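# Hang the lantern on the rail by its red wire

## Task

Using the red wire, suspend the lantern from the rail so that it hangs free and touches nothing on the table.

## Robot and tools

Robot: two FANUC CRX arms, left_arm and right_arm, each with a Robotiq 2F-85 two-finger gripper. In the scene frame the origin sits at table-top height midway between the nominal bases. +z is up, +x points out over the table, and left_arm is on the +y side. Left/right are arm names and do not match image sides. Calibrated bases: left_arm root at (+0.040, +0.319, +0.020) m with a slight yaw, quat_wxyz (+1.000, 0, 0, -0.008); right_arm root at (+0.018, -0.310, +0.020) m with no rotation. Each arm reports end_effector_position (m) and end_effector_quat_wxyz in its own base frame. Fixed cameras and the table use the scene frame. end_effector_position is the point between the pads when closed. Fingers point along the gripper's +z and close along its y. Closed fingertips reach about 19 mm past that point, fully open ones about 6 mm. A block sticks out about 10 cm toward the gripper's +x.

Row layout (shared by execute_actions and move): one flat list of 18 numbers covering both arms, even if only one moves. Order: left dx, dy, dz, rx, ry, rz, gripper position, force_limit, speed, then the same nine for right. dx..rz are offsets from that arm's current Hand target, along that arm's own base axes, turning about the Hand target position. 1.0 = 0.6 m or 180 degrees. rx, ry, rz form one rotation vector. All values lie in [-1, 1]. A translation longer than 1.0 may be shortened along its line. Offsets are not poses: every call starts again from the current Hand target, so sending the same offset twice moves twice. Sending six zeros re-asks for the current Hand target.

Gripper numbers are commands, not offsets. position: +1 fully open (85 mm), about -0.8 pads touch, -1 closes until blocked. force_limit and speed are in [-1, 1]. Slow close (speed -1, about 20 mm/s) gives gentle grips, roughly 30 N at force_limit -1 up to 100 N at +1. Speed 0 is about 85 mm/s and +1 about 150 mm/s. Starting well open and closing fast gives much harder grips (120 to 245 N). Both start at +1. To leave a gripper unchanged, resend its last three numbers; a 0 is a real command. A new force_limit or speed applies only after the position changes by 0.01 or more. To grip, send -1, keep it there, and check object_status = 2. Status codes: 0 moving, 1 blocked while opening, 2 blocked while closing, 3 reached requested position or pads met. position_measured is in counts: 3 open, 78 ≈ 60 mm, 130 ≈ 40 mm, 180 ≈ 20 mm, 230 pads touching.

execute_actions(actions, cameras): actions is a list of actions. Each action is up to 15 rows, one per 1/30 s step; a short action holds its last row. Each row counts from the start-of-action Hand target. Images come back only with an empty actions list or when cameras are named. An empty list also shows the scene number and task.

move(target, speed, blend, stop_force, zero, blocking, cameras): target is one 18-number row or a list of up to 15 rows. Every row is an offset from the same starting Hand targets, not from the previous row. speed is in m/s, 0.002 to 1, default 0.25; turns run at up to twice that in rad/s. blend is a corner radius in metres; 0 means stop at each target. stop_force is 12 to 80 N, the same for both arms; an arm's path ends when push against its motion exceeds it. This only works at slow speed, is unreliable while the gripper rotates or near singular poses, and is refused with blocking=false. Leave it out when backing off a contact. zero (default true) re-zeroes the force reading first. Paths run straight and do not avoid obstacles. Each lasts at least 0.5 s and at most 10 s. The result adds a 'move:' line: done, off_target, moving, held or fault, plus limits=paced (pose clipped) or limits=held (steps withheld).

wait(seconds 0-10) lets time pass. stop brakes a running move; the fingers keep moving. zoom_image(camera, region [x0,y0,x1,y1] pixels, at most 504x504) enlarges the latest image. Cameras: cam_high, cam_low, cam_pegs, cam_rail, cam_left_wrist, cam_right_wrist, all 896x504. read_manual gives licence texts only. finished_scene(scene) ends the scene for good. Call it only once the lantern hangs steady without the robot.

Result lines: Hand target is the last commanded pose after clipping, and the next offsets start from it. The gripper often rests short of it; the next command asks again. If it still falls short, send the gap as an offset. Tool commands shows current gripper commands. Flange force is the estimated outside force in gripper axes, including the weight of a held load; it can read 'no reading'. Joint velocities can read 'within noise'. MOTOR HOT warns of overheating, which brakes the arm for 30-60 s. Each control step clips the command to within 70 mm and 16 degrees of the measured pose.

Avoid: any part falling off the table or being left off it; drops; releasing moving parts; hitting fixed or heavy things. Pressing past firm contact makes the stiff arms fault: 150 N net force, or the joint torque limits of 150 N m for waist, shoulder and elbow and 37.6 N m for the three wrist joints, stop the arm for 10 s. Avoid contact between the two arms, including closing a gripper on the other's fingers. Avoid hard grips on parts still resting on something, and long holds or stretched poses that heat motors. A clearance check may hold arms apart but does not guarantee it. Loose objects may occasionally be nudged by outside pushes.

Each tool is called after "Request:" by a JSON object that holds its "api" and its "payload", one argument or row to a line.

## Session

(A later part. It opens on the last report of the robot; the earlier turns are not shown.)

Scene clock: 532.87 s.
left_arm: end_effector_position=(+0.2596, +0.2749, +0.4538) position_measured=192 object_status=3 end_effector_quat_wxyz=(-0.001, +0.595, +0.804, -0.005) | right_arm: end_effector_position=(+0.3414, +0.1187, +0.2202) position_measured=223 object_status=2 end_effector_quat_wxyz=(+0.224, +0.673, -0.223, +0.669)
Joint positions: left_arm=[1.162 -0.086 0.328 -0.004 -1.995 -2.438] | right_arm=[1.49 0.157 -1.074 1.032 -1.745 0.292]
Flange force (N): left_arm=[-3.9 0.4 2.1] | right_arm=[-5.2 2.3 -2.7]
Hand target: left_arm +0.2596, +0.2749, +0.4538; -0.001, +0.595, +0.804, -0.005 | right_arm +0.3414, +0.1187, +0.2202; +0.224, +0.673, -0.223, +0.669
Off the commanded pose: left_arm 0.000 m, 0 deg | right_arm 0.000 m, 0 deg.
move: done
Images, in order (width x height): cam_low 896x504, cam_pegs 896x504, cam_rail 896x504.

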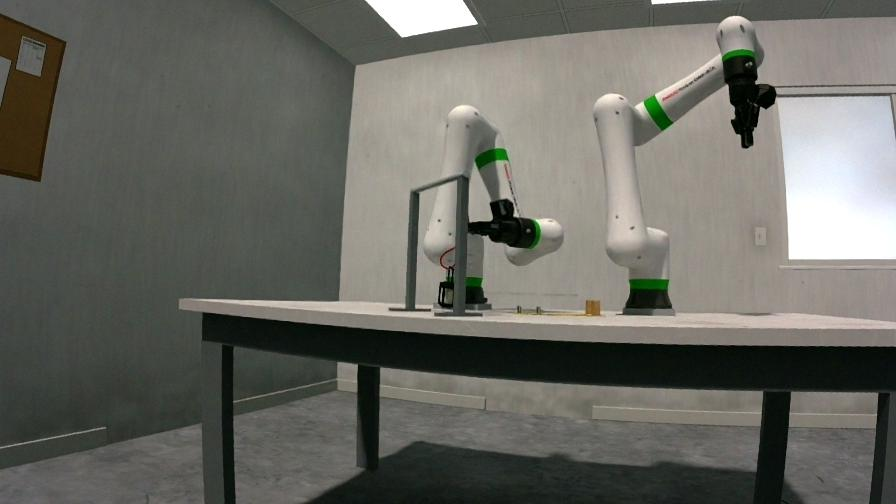

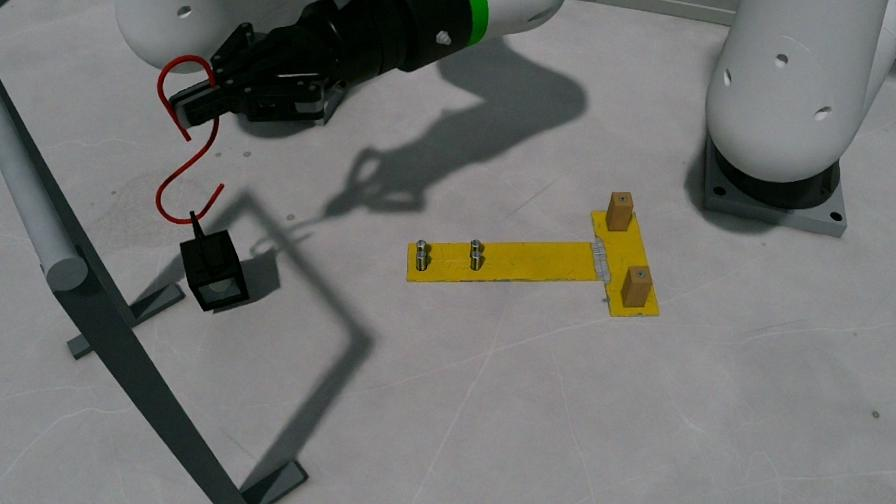

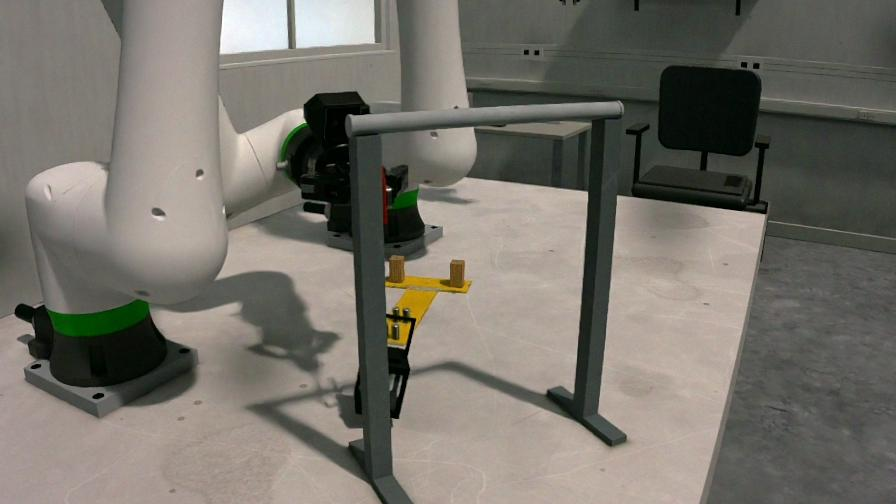

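Request:
{"api": "move", "payload": {
  "target": [
    [0,0,0,0,0,0,-0.5,0.2,-1,0,0,0.2333,0,0,0,-1,0.2,-1],
    [0,0,0,0,0,0,-0.5,0.2,-1,0.05,0.0667,0.2333,0,0,0,-1,0.2,-1]
  ],
  "speed": 0.07,
  "cameras": ["cam_low","cam_pegs","cam_rail","cam_high"]
}}

Request:
{"api": "zoom_image", "payload": {
  "camera": "cam_low",
  "region": [395, 160, 495, 260]
}}

Request:
{"api": "zoom_image", "payload": {
  "camera": "cam_pegs",
  "region": [50, 0, 300, 250]
}}

Request:
{"api": "zoom_image", "payload": {
  "camera": "cam_rail",
  "region": [340, 80, 540, 320]
}}

Scene clock: 540.60 s.
left_arm: end_effector_position=(+0.2596, +0.2749, +0.4538) position_measured=192 object_status=3 end_effector_quat_wxyz=(-0.001, +0.595, +0.804, -0.005) | right_arm: end_effector_position=(+0.3714, +0.1587, +0.3602) position_measured=223 object_status=2 end_effector_quat_wxyz=(+0.224, +0.673, -0.223, +0.669)
Joint positions: left_arm=[1.162 -0.086 0.328 -0.004 -1.995 -2.438] | right_arm=[1.344 -0.042 -0.869 1.252 -1.845 0.7]
Flange force (N): left_arm=[-3.4 0.2 2.2] | right_arm=[-5.0 2.9 -1.5]
Hand target: left_arm +0.2596, +0.2749, +0.4538; -0.001, +0.595, +0.804, -0.005 | right_arm +0.3714, +0.1587, +0.3602; +0.224, +0.673, -0.223, +0.669
Off the commanded pose: left_arm 0.000 m, 0 deg | right_arm 0.000 m, 0 deg.
move: done
Images, in order (width x height): cam_high 896x504, cam_low 896x504, cam_pegs 896x504, cam_rail 896x504.

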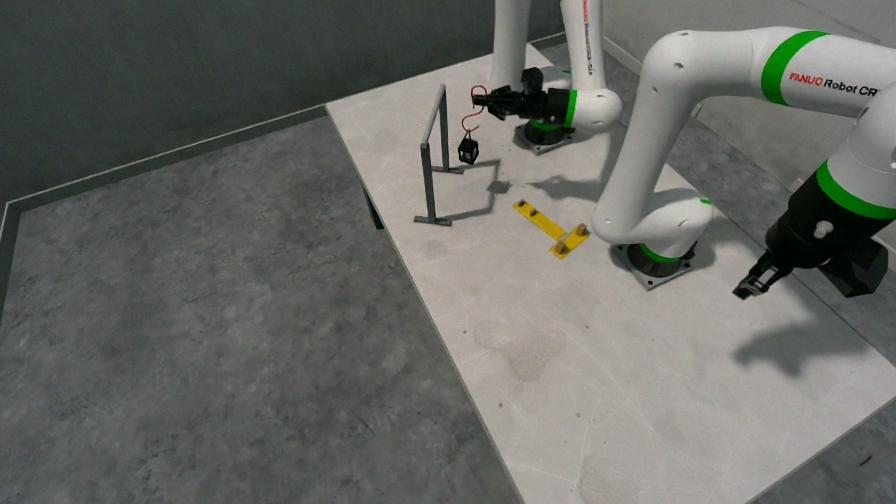

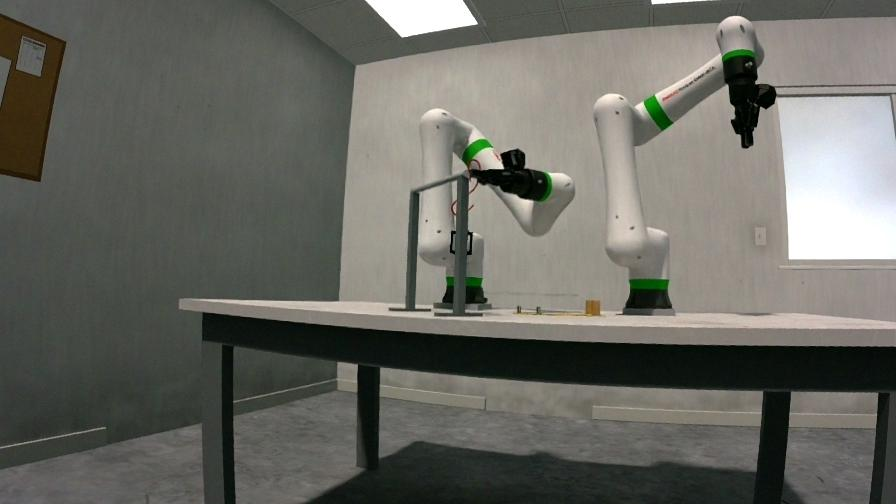

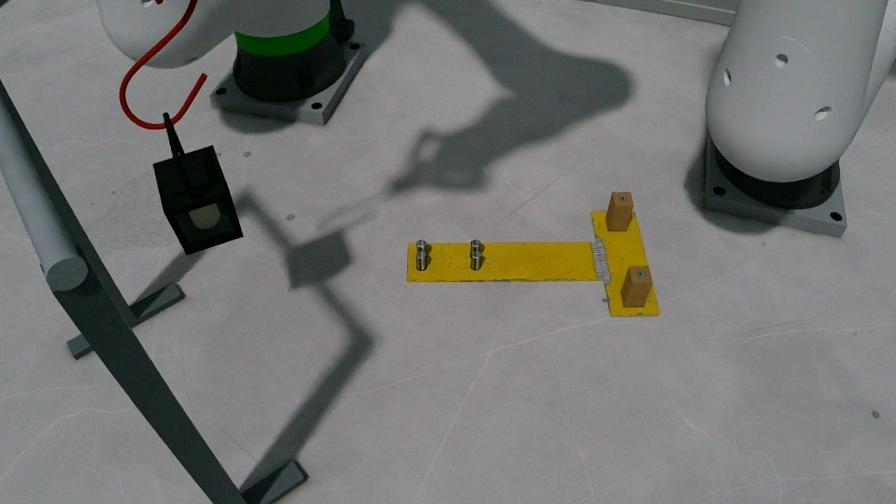

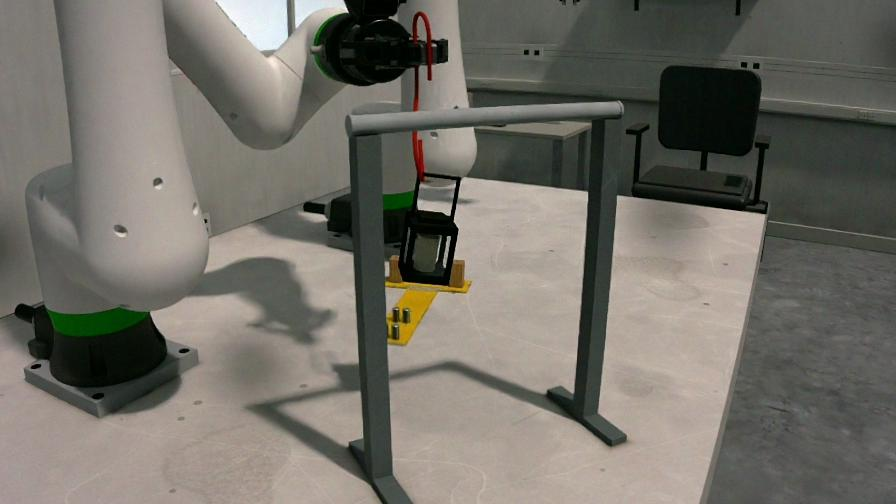

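Scaled by 5.040.

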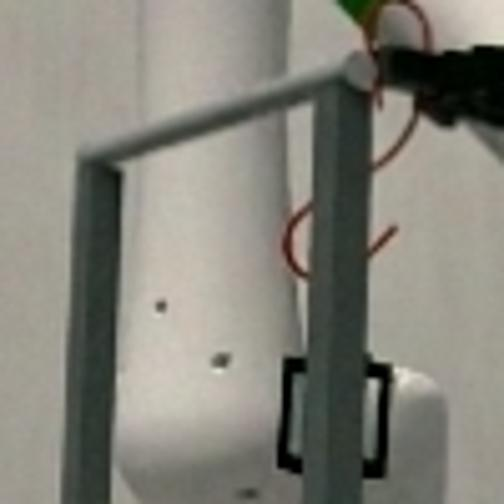

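Scaled by 2.016.

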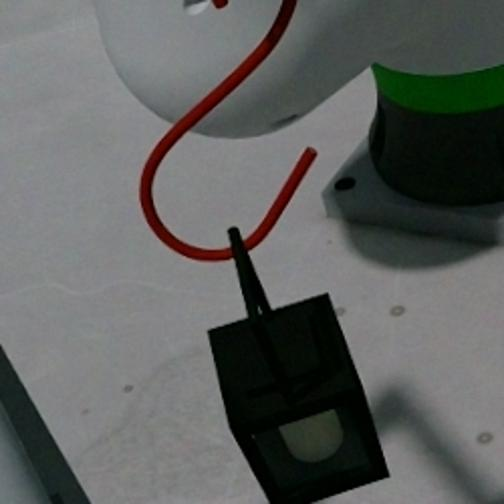

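Scaled by 2.100.

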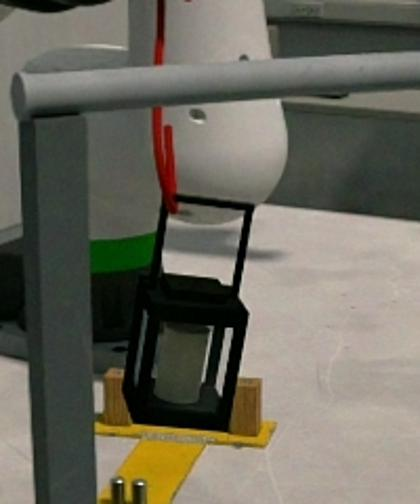

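Request:
{"api": "zoom_image", "payload": {
  "camera": "cam_high",
  "region": [410, 70, 500, 170]
}}

Request:
{"api": "zoom_image", "payload": {
  "camera": "cam_low",
  "region": [440, 150, 500, 210]
}}

Request:
{"api": "execute_actions", "payload": {
  "actions": [],
  "cameras": ["cam_right_wrist","cam_left_wrist"]
}}

Scaled by 5.040.

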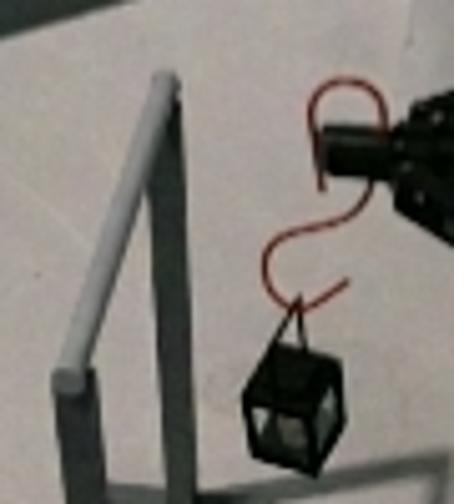

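Scaled by 8.400.

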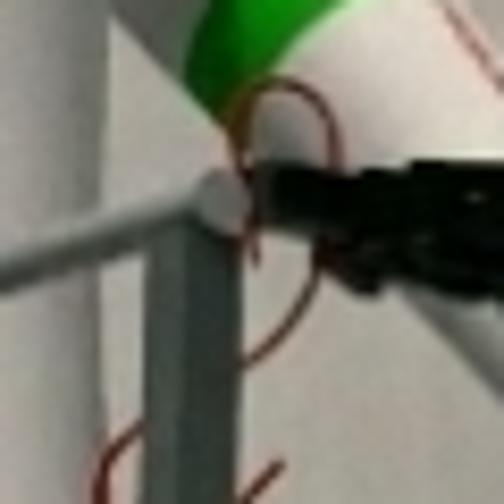

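Scene clock: 544.87 s.
left_arm: end_effector_position=(+0.2596, +0.2749, +0.4538) position_measured=192 object_status=3 end_effector_quat_wxyz=(-0.001, +0.595, +0.804, -0.005) | right_arm: end_effector_position=(+0.3714, +0.1587, +0.3602) position_measured=223 object_status=2 end_effector_quat_wxyz=(+0.224, +0.673, -0.223, +0.669)
Joint positions: left_arm=[1.162 -0.086 0.328 -0.004 -1.995 -2.438] | right_arm=[1.344 -0.042 -0.869 1.252 -1.845 0.7]
Joint velocities: within noise
Flange force (N): left_arm=[-3.9 0.5 2.1] | right_arm=[-5.5 2.7 -2.2]
Hand target: left_arm +0.2596, +0.2749, +0.4538; -0.001, +0.595, +0.804, -0.005 | right_arm +0.3714, +0.1587, +0.3602; +0.224, +0.673, -0.223, +0.669
Tool commands: left_gripper/position=-0.5 left_gripper/force_limit=+0.2 left_gripper/speed=-1.0 right_gripper/position=-1.0 right_gripper/force_limit=+0.2 right_gripper/speed=-1.0
Off the commanded pose: left_arm 0.000 m, 0 deg | right_arm 0.000 m, 0 deg.
Images, in order (width x height): cam_left_wrist 896x504, cam_right_wrist 896x504.

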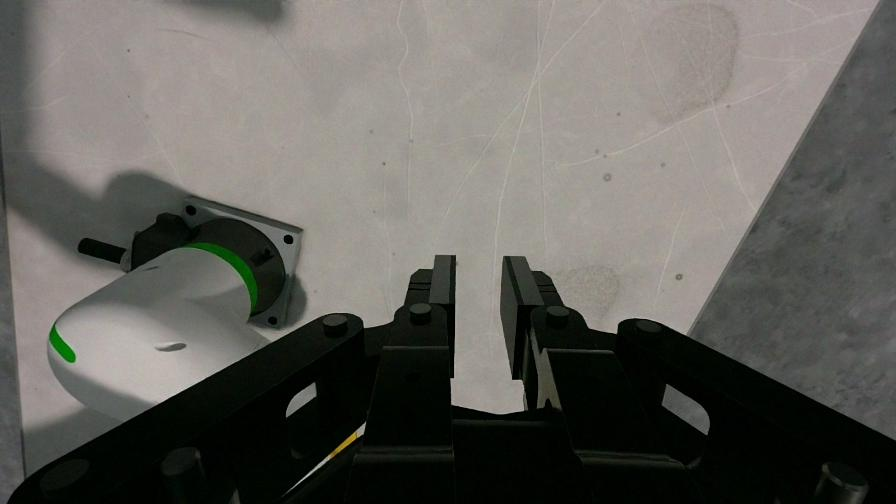

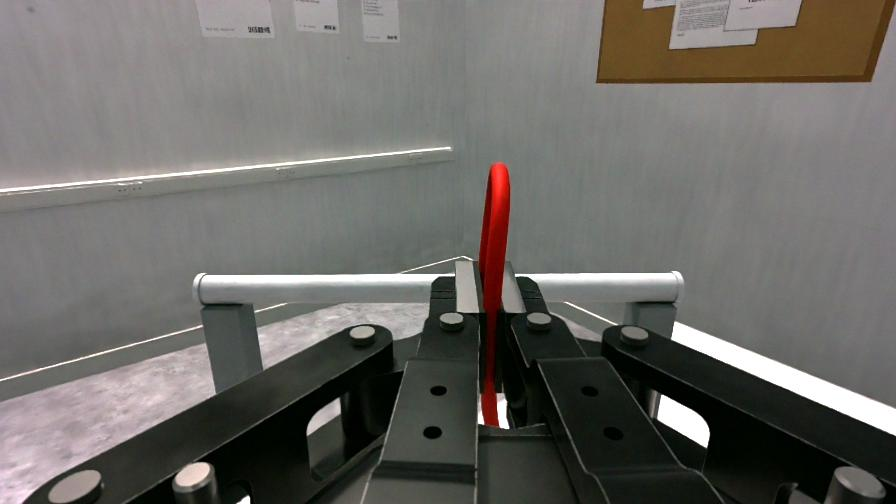

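Request:
{"api": "move", "payload": {
  "target": [0,0,0,0,0,0,-0.5,0.2,-1,0.0533,-0.04,0,0,0,0,-1,0.2,-1],
  "speed": 0.05,
  "cameras": ["cam_low","cam_high","cam_rail","cam_right_wrist"]
}}

Request:
{"api": "zoom_image", "payload": {
  "camera": "cam_high",
  "region": [410, 70, 500, 170]
}}

Request:
{"api": "zoom_image", "payload": {
  "camera": "cam_low",
  "region": [400, 160, 480, 240]
}}

Request:
{"api": "zoom_image", "payload": {
  "camera": "cam_rail",
  "region": [340, 0, 540, 240]
}}

Scene clock: 549.23 s.
left_arm: end_effector_position=(+0.2596, +0.2749, +0.4538) position_measured=192 object_status=3 end_effector_quat_wxyz=(-0.001, +0.595, +0.804, -0.005) | right_arm: end_effector_position=(+0.4034, +0.1347, +0.3602) position_measured=223 object_status=2 end_effector_quat_wxyz=(+0.224, +0.673, -0.223, +0.669)
Joint positions: left_arm=[1.162 -0.086 0.328 -0.004 -1.995 -2.438] | right_arm=[1.202 -0.067 -0.9 1.362 -1.751 0.721]
Flange force (N): left_arm=[-3.7 0.6 2.1] | right_arm=[-5.3 2.4 -1.9]
Hand target: left_arm +0.2596, +0.2749, +0.4538; -0.001, +0.595, +0.804, -0.005 | right_arm +0.4034, +0.1347, +0.3602; +0.224, +0.673, -0.223, +0.669
Off the commanded pose: left_arm 0.000 m, 0 deg | right_arm 0.000 m, 0 deg.
move: done
Images, in order (width x height): cam_high 896x504, cam_low 896x504, cam_rail 896x504, cam_right_wrist 896x504.

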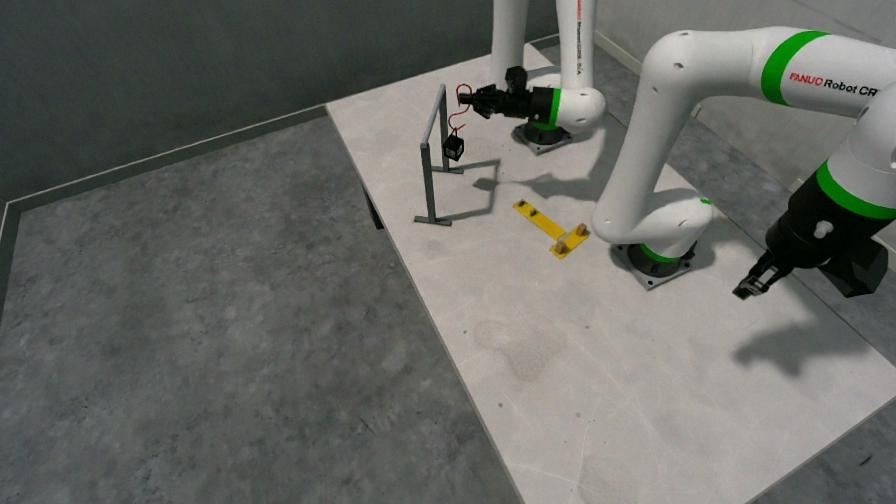

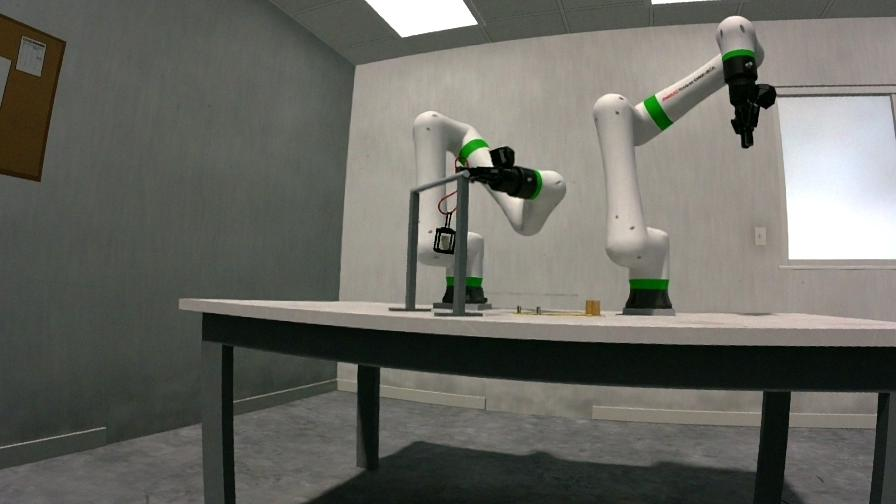

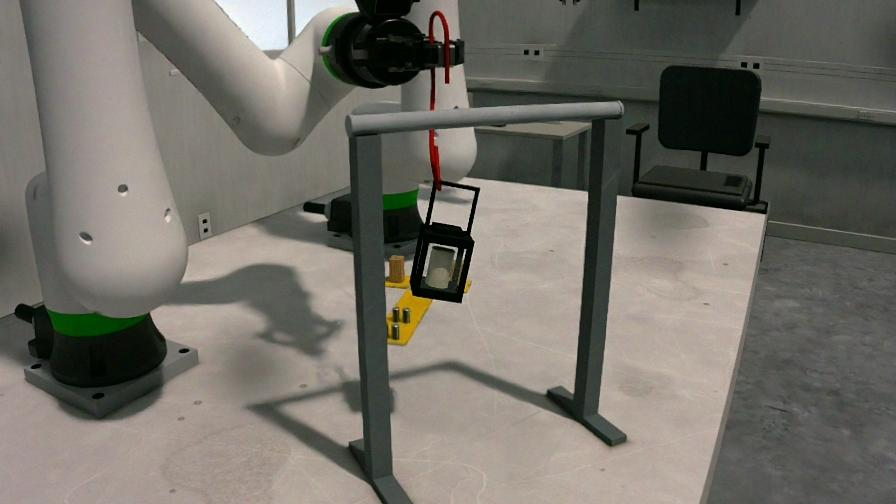

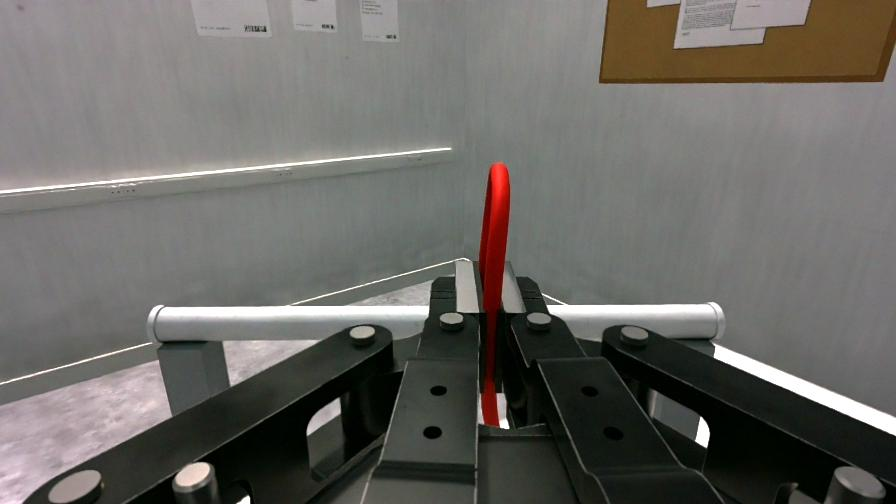

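Scaled by 5.040.

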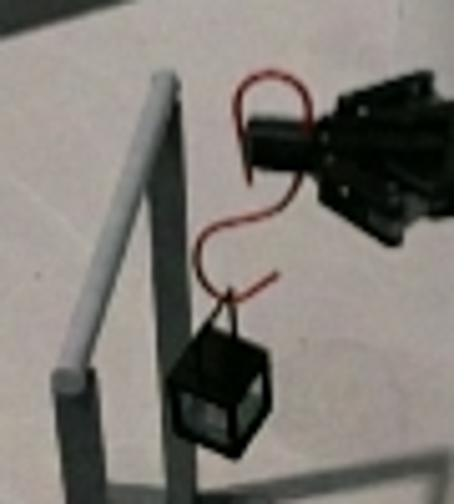

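Scaled by 6.300.

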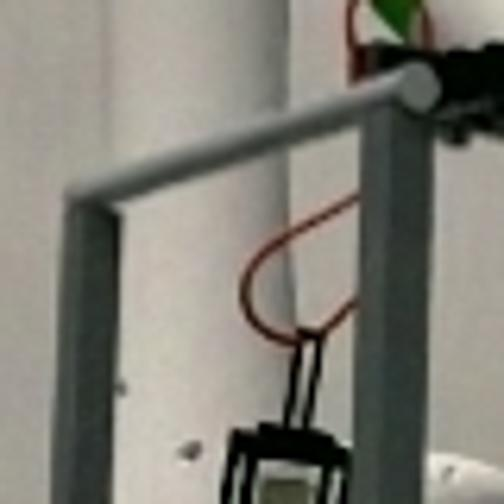

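Scaled by 2.100.

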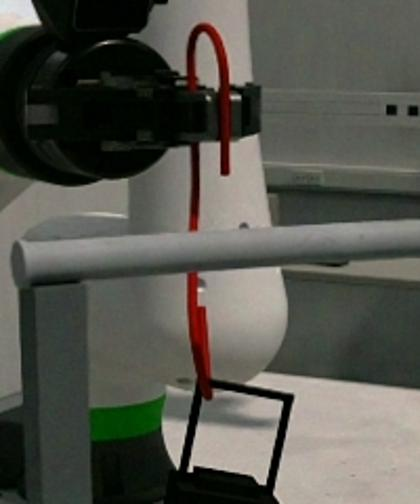

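Request:
{"api": "move", "payload": {
  "target": [0.2083,-1.0,0,0,0,-0.794,-0.5,0.2,-1,-0.0057,0.1088,-0.192,0,0,0,-1,0.2,-1],
  "speed": 0.15,
  "cameras": ["cam_high","cam_rail","cam_pegs"]
}}

Scene clock: 569.97 s.
left_arm: end_effector_position=(+0.3824, -0.3149, +0.4538) position_measured=192 object_status=3 end_effector_quat_wxyz=(-0.005, +0.951, -0.308, -0.001) | right_arm: end_effector_position=(+0.4000, +0.2000, +0.2450) position_measured=223 object_status=2 end_effector_quat_wxyz=(+0.224, +0.673, -0.223, +0.669)
Joint positions: left_arm=[-0.43 0.221 0.659 -0.011 -2.012 -3.343] | right_arm=[1.308 0.282 -0.833 1.224 -1.731 0.429]
Flange force (N): left_arm=[-5.2 2.3 3.3] | right_arm=[-6.3 1.0 -2.6]
Hand target: left_arm +0.3824, -0.3149, +0.4538; -0.005, +0.951, -0.308, -0.001 | right_arm +0.4000, +0.2000, +0.2450; +0.224, +0.673, -0.223, +0.669
Off the commanded pose: left_arm 0.000 m, 0 deg | right_arm 0.000 m, 0 deg.
move: done
Images, in order (width x height): cam_high 896x504, cam_pegs 896x504, cam_rail 896x504.

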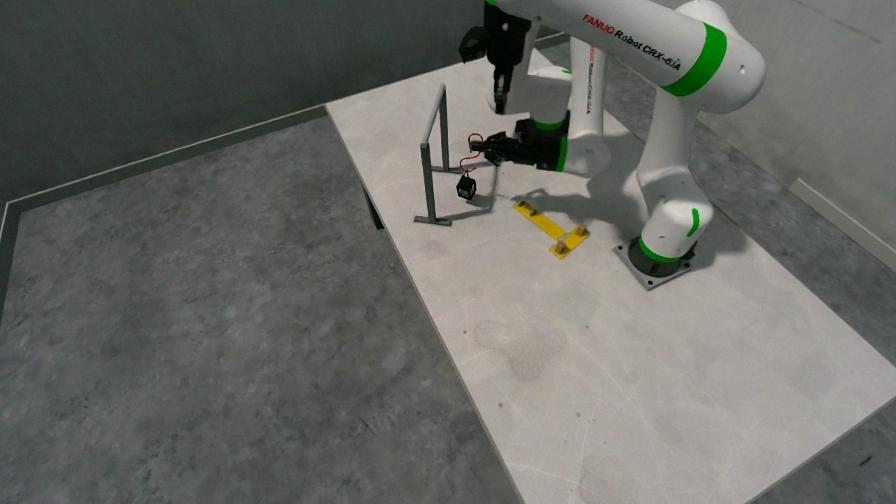

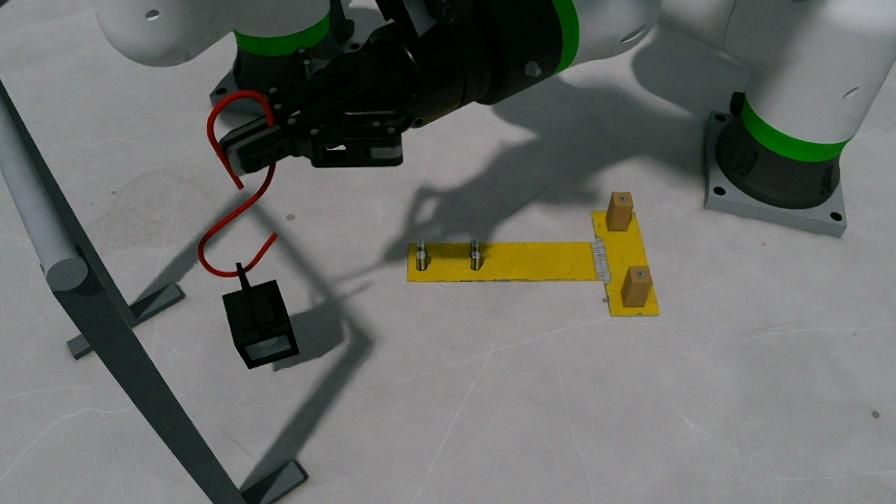

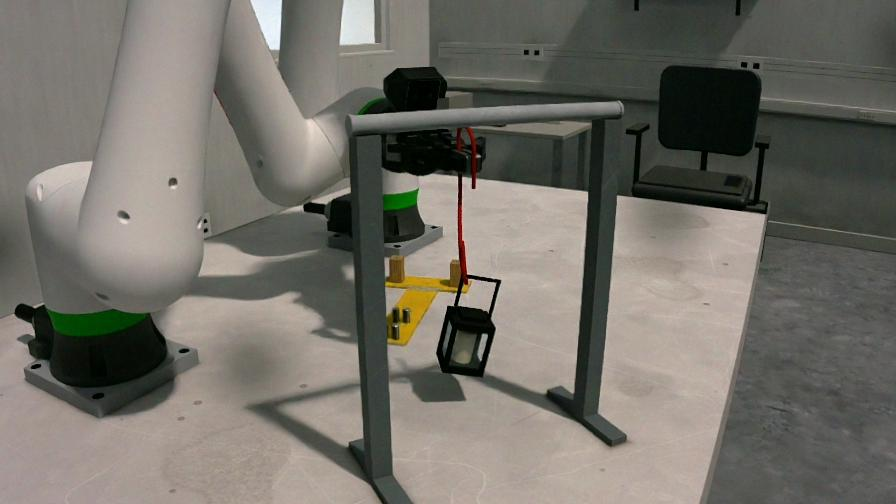

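Request:
{"api": "move", "payload": {
  "target": [0.0043,-0.1802,-0.09,0,0,0,0,0.2,-1,0,0,0,0,0,0,-1,0.2,-1],
  "speed": 0.12,
  "cameras": ["cam_high","cam_rail","cam_left_wrist"]
}}

Request:
{"api": "zoom_image", "payload": {
  "camera": "cam_high",
  "region": [430, 60, 550, 210]
}}

Request:
{"api": "zoom_image", "payload": {
  "camera": "cam_rail",
  "region": [360, 0, 560, 240]
}}

Scene clock: 572.43 s.
left_arm: end_effector_position=(+0.3850, -0.4231, +0.3998) position_measured=128 object_status=0 end_effector_quat_wxyz=(-0.005, +0.951, -0.308, -0.001) | right_arm: end_effector_position=(+0.4000, +0.2000, +0.2450) position_measured=223 object_status=2 end_effector_quat_wxyz=(+0.224, +0.673, -0.223, +0.669)
Joint positions: left_arm=[-0.608 0.388 0.742 -0.01 -1.929 -3.164] | right_arm=[1.308 0.282 -0.833 1.224 -1.731 0.429]
Flange force (N): left_arm=[-8.6 0.6 4.2] | right_arm=[-6.1 0.9 -1.9]
Hand target: left_arm +0.3850, -0.4230, +0.3998; -0.005, +0.951, -0.308, -0.001 | right_arm +0.4000, +0.2000, +0.2450; +0.224, +0.673, -0.223, +0.669
Off the commanded pose: left_arm 0.000 m, 0 deg | right_arm 0.000 m, 0 deg.
move: done
Images, in order (width x height): cam_high 896x504, cam_rail 896x504, cam_left_wrist 896x504.

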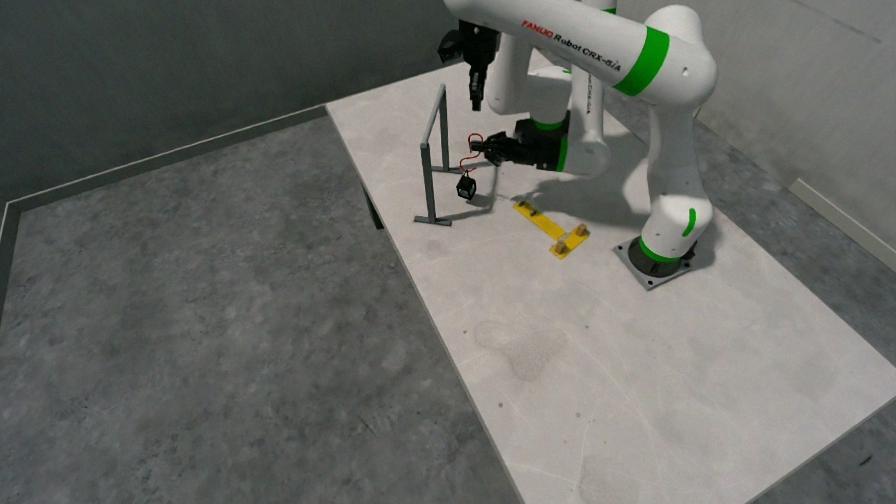

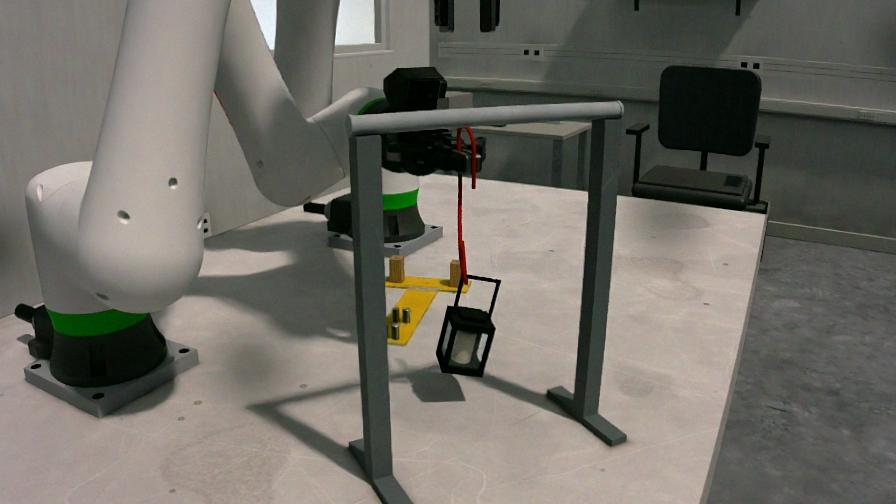

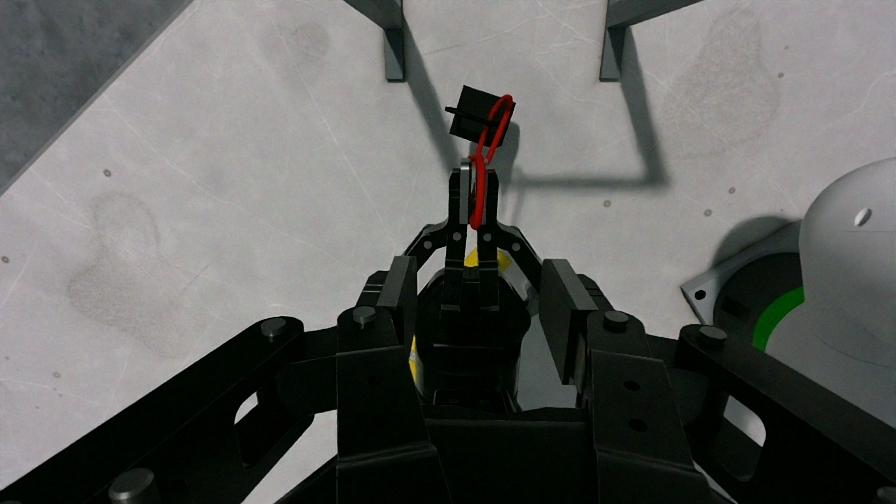

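Scaled by 3.360.

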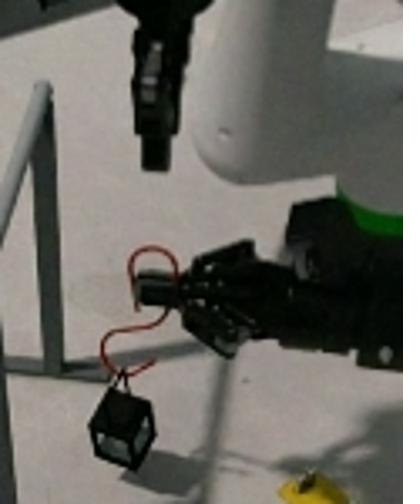

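Scaled by 2.100.

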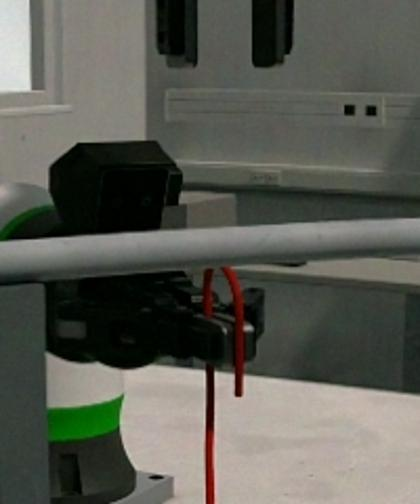

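Request:
{"api": "move", "payload": {
  "target": [-0.0013,-0.0122,-0.1333,0,0,0,0,0.2,-1,0,0,0,0,0,0,-1,0.2,-1],
  "speed": 0.08,
  "cameras": ["cam_high","cam_rail","cam_left_wrist"]
}}

Request:
{"api": "zoom_image", "payload": {
  "camera": "cam_high",
  "region": [440, 100, 520, 200]
}}

Request:
{"api": "zoom_image", "payload": {
  "camera": "cam_rail",
  "region": [410, 60, 530, 200]
}}

Scene clock: 575.50 s.
left_arm: end_effector_position=(+0.3842, -0.4304, +0.3199) position_measured=128 object_status=3 end_effector_quat_wxyz=(-0.005, +0.951, -0.308, -0.001) | right_arm: end_effector_position=(+0.4000, +0.2000, +0.2450) position_measured=223 object_status=2 end_effector_quat_wxyz=(+0.224, +0.673, -0.223, +0.669)
Joint positions: left_arm=[-0.62 0.345 0.491 -0.009 -1.721 -3.15] | right_arm=[1.308 0.282 -0.833 1.224 -1.731 0.429]
Flange force (N): left_arm=[-7.1 0.9 1.7] | right_arm=[-6.4 0.6 -2.7]
Hand target: left_arm +0.3842, -0.4304, +0.3198; -0.005, +0.951, -0.308, -0.001 | right_arm +0.4000, +0.2000, +0.2450; +0.224, +0.673, -0.223, +0.669
Off the commanded pose: left_arm 0.000 m, 0 deg | right_arm 0.000 m, 0 deg.
move: done
Images, in order (width x height): cam_high 896x504, cam_rail 896x504, cam_left_wrist 896x504.

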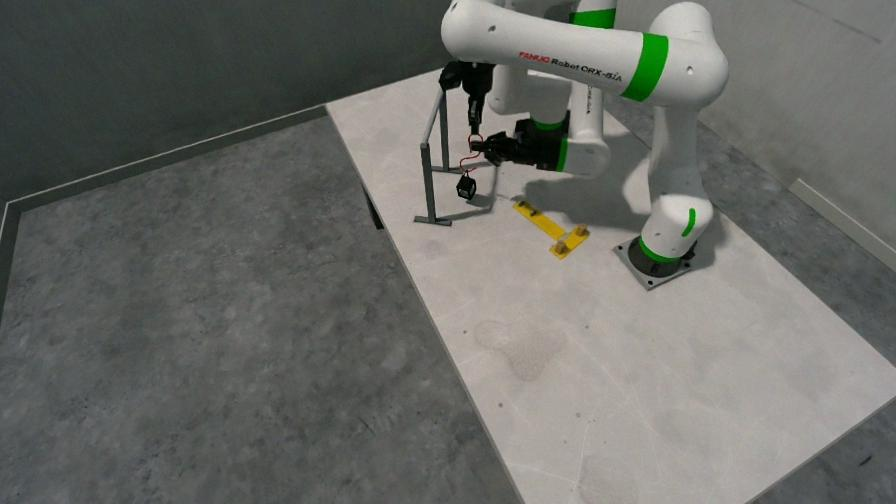

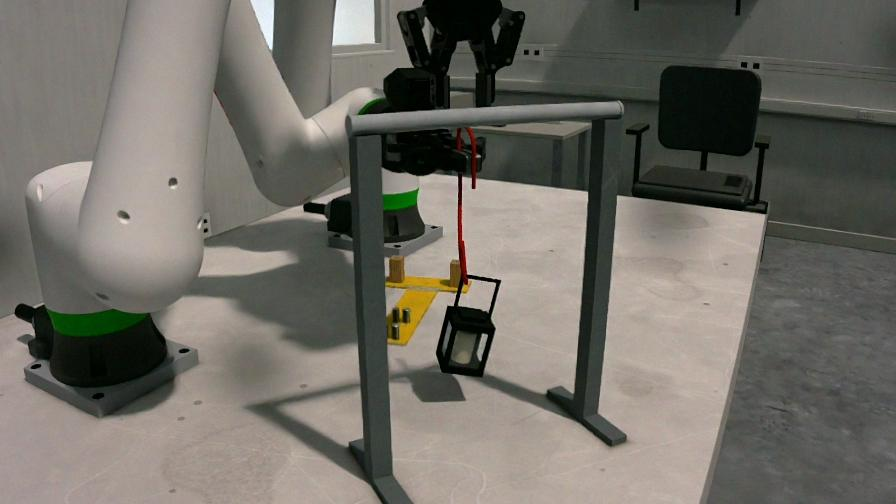

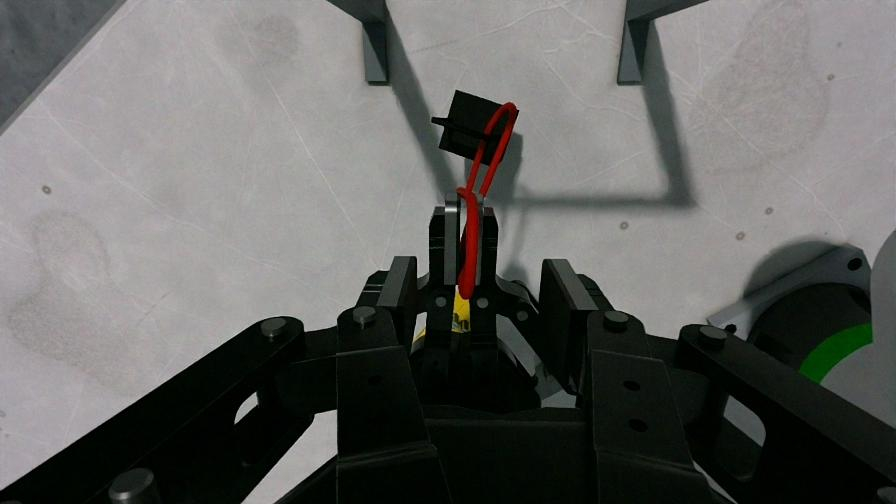

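Scaled by 5.040.

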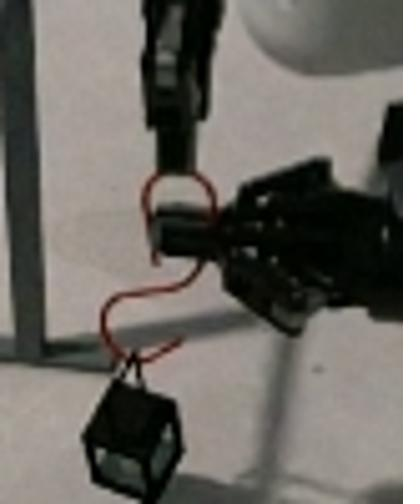

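Scaled by 3.600.

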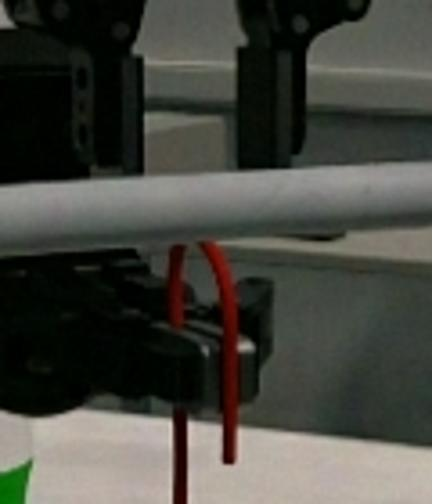

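Request:
{"api": "move", "payload": {
  "target": [0.0083,-0.0023,-0.0383,0,0,0,0,0.2,-1,0,0,0,0,0,0,-1,0.2,-1],
  "speed": 0.04,
  "cameras": ["cam_high","cam_rail","cam_left_wrist"]
}}

Request:
{"api": "zoom_image", "payload": {
  "camera": "cam_high",
  "region": [440, 100, 520, 200]
}}

Request:
{"api": "zoom_image", "payload": {
  "camera": "cam_left_wrist",
  "region": [380, 150, 580, 350]
}}

Scene clock: 591.10 s.
left_arm: end_effector_position=(+0.3892, -0.4317, +0.2968) position_measured=128 object_status=3 end_effector_quat_wxyz=(-0.005, +0.951, -0.308, -0.001) | right_arm: end_effector_position=(+0.4000, +0.2000, +0.2450) position_measured=223 object_status=2 end_effector_quat_wxyz=(+0.224, +0.673, -0.223, +0.669)
Joint positions: left_arm=[-0.617 0.35 0.443 -0.009 -1.669 -3.153] | right_arm=[1.308 0.282 -0.833 1.224 -1.731 0.429]
Flange force (N): left_arm=[-6.4 1.0 0.7] | right_arm=[-6.0 0.7 -2.1]
Hand target: left_arm +0.3892, -0.4317, +0.2968; -0.005, +0.951, -0.308, -0.001 | right_arm +0.4000, +0.2000, +0.2450; +0.224, +0.673, -0.223, +0.669
Off the commanded pose: left_arm 0.000 m, 0 deg | right_arm 0.000 m, 0 deg.
move: done
Images, in order (width x height): cam_high 896x504, cam_rail 896x504, cam_left_wrist 896x504.

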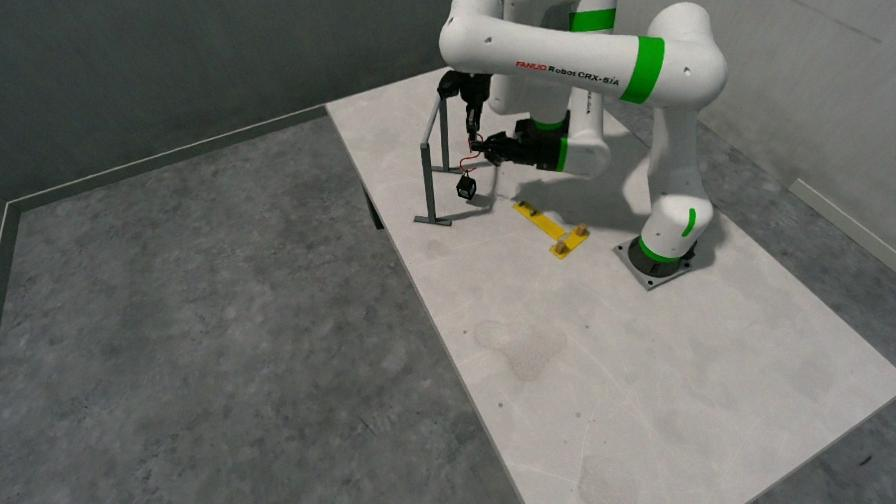

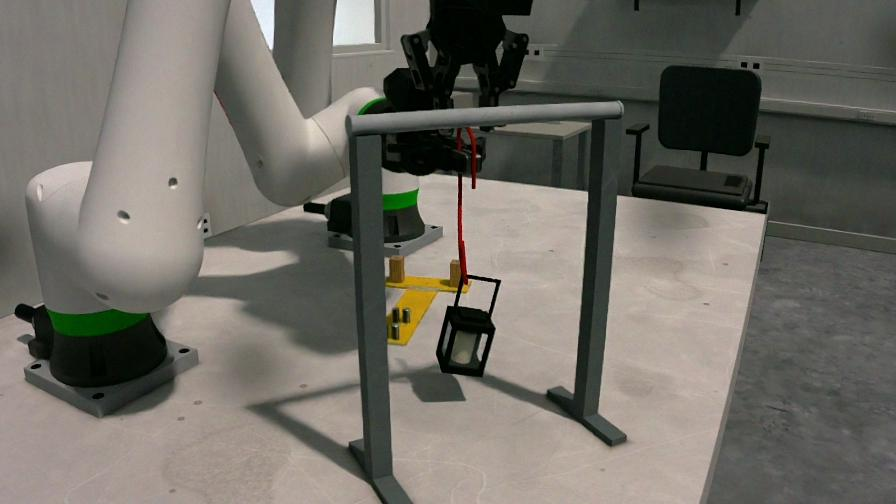

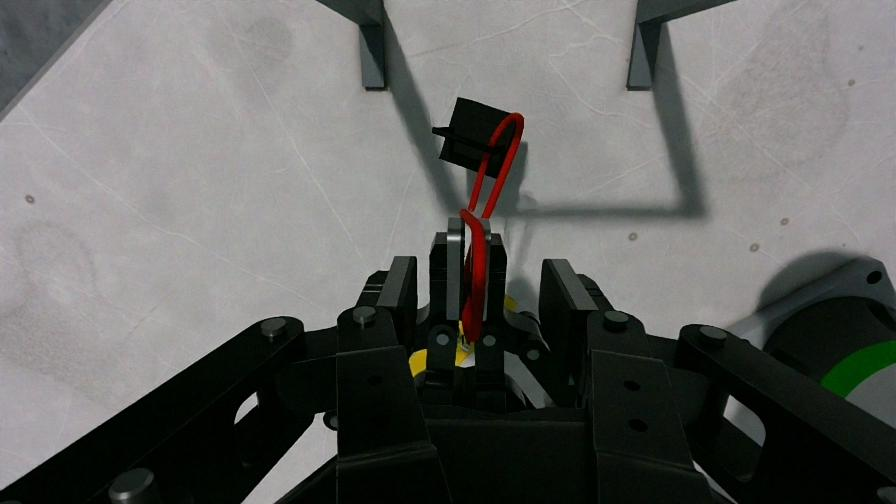

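Scaled by 5.040.

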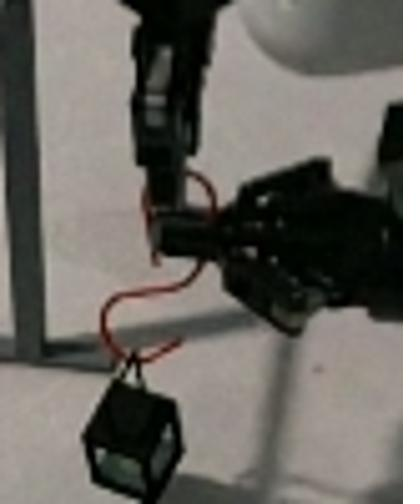

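Scaled by 2.520.

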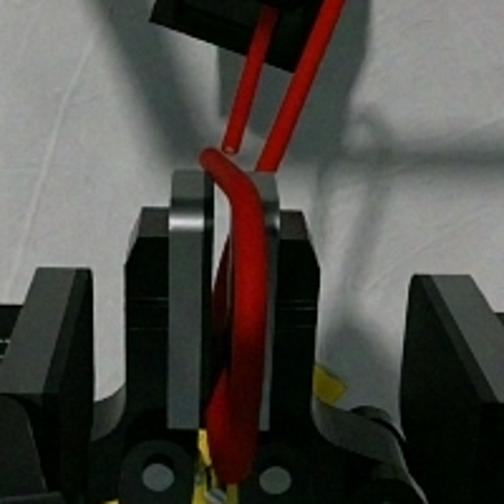

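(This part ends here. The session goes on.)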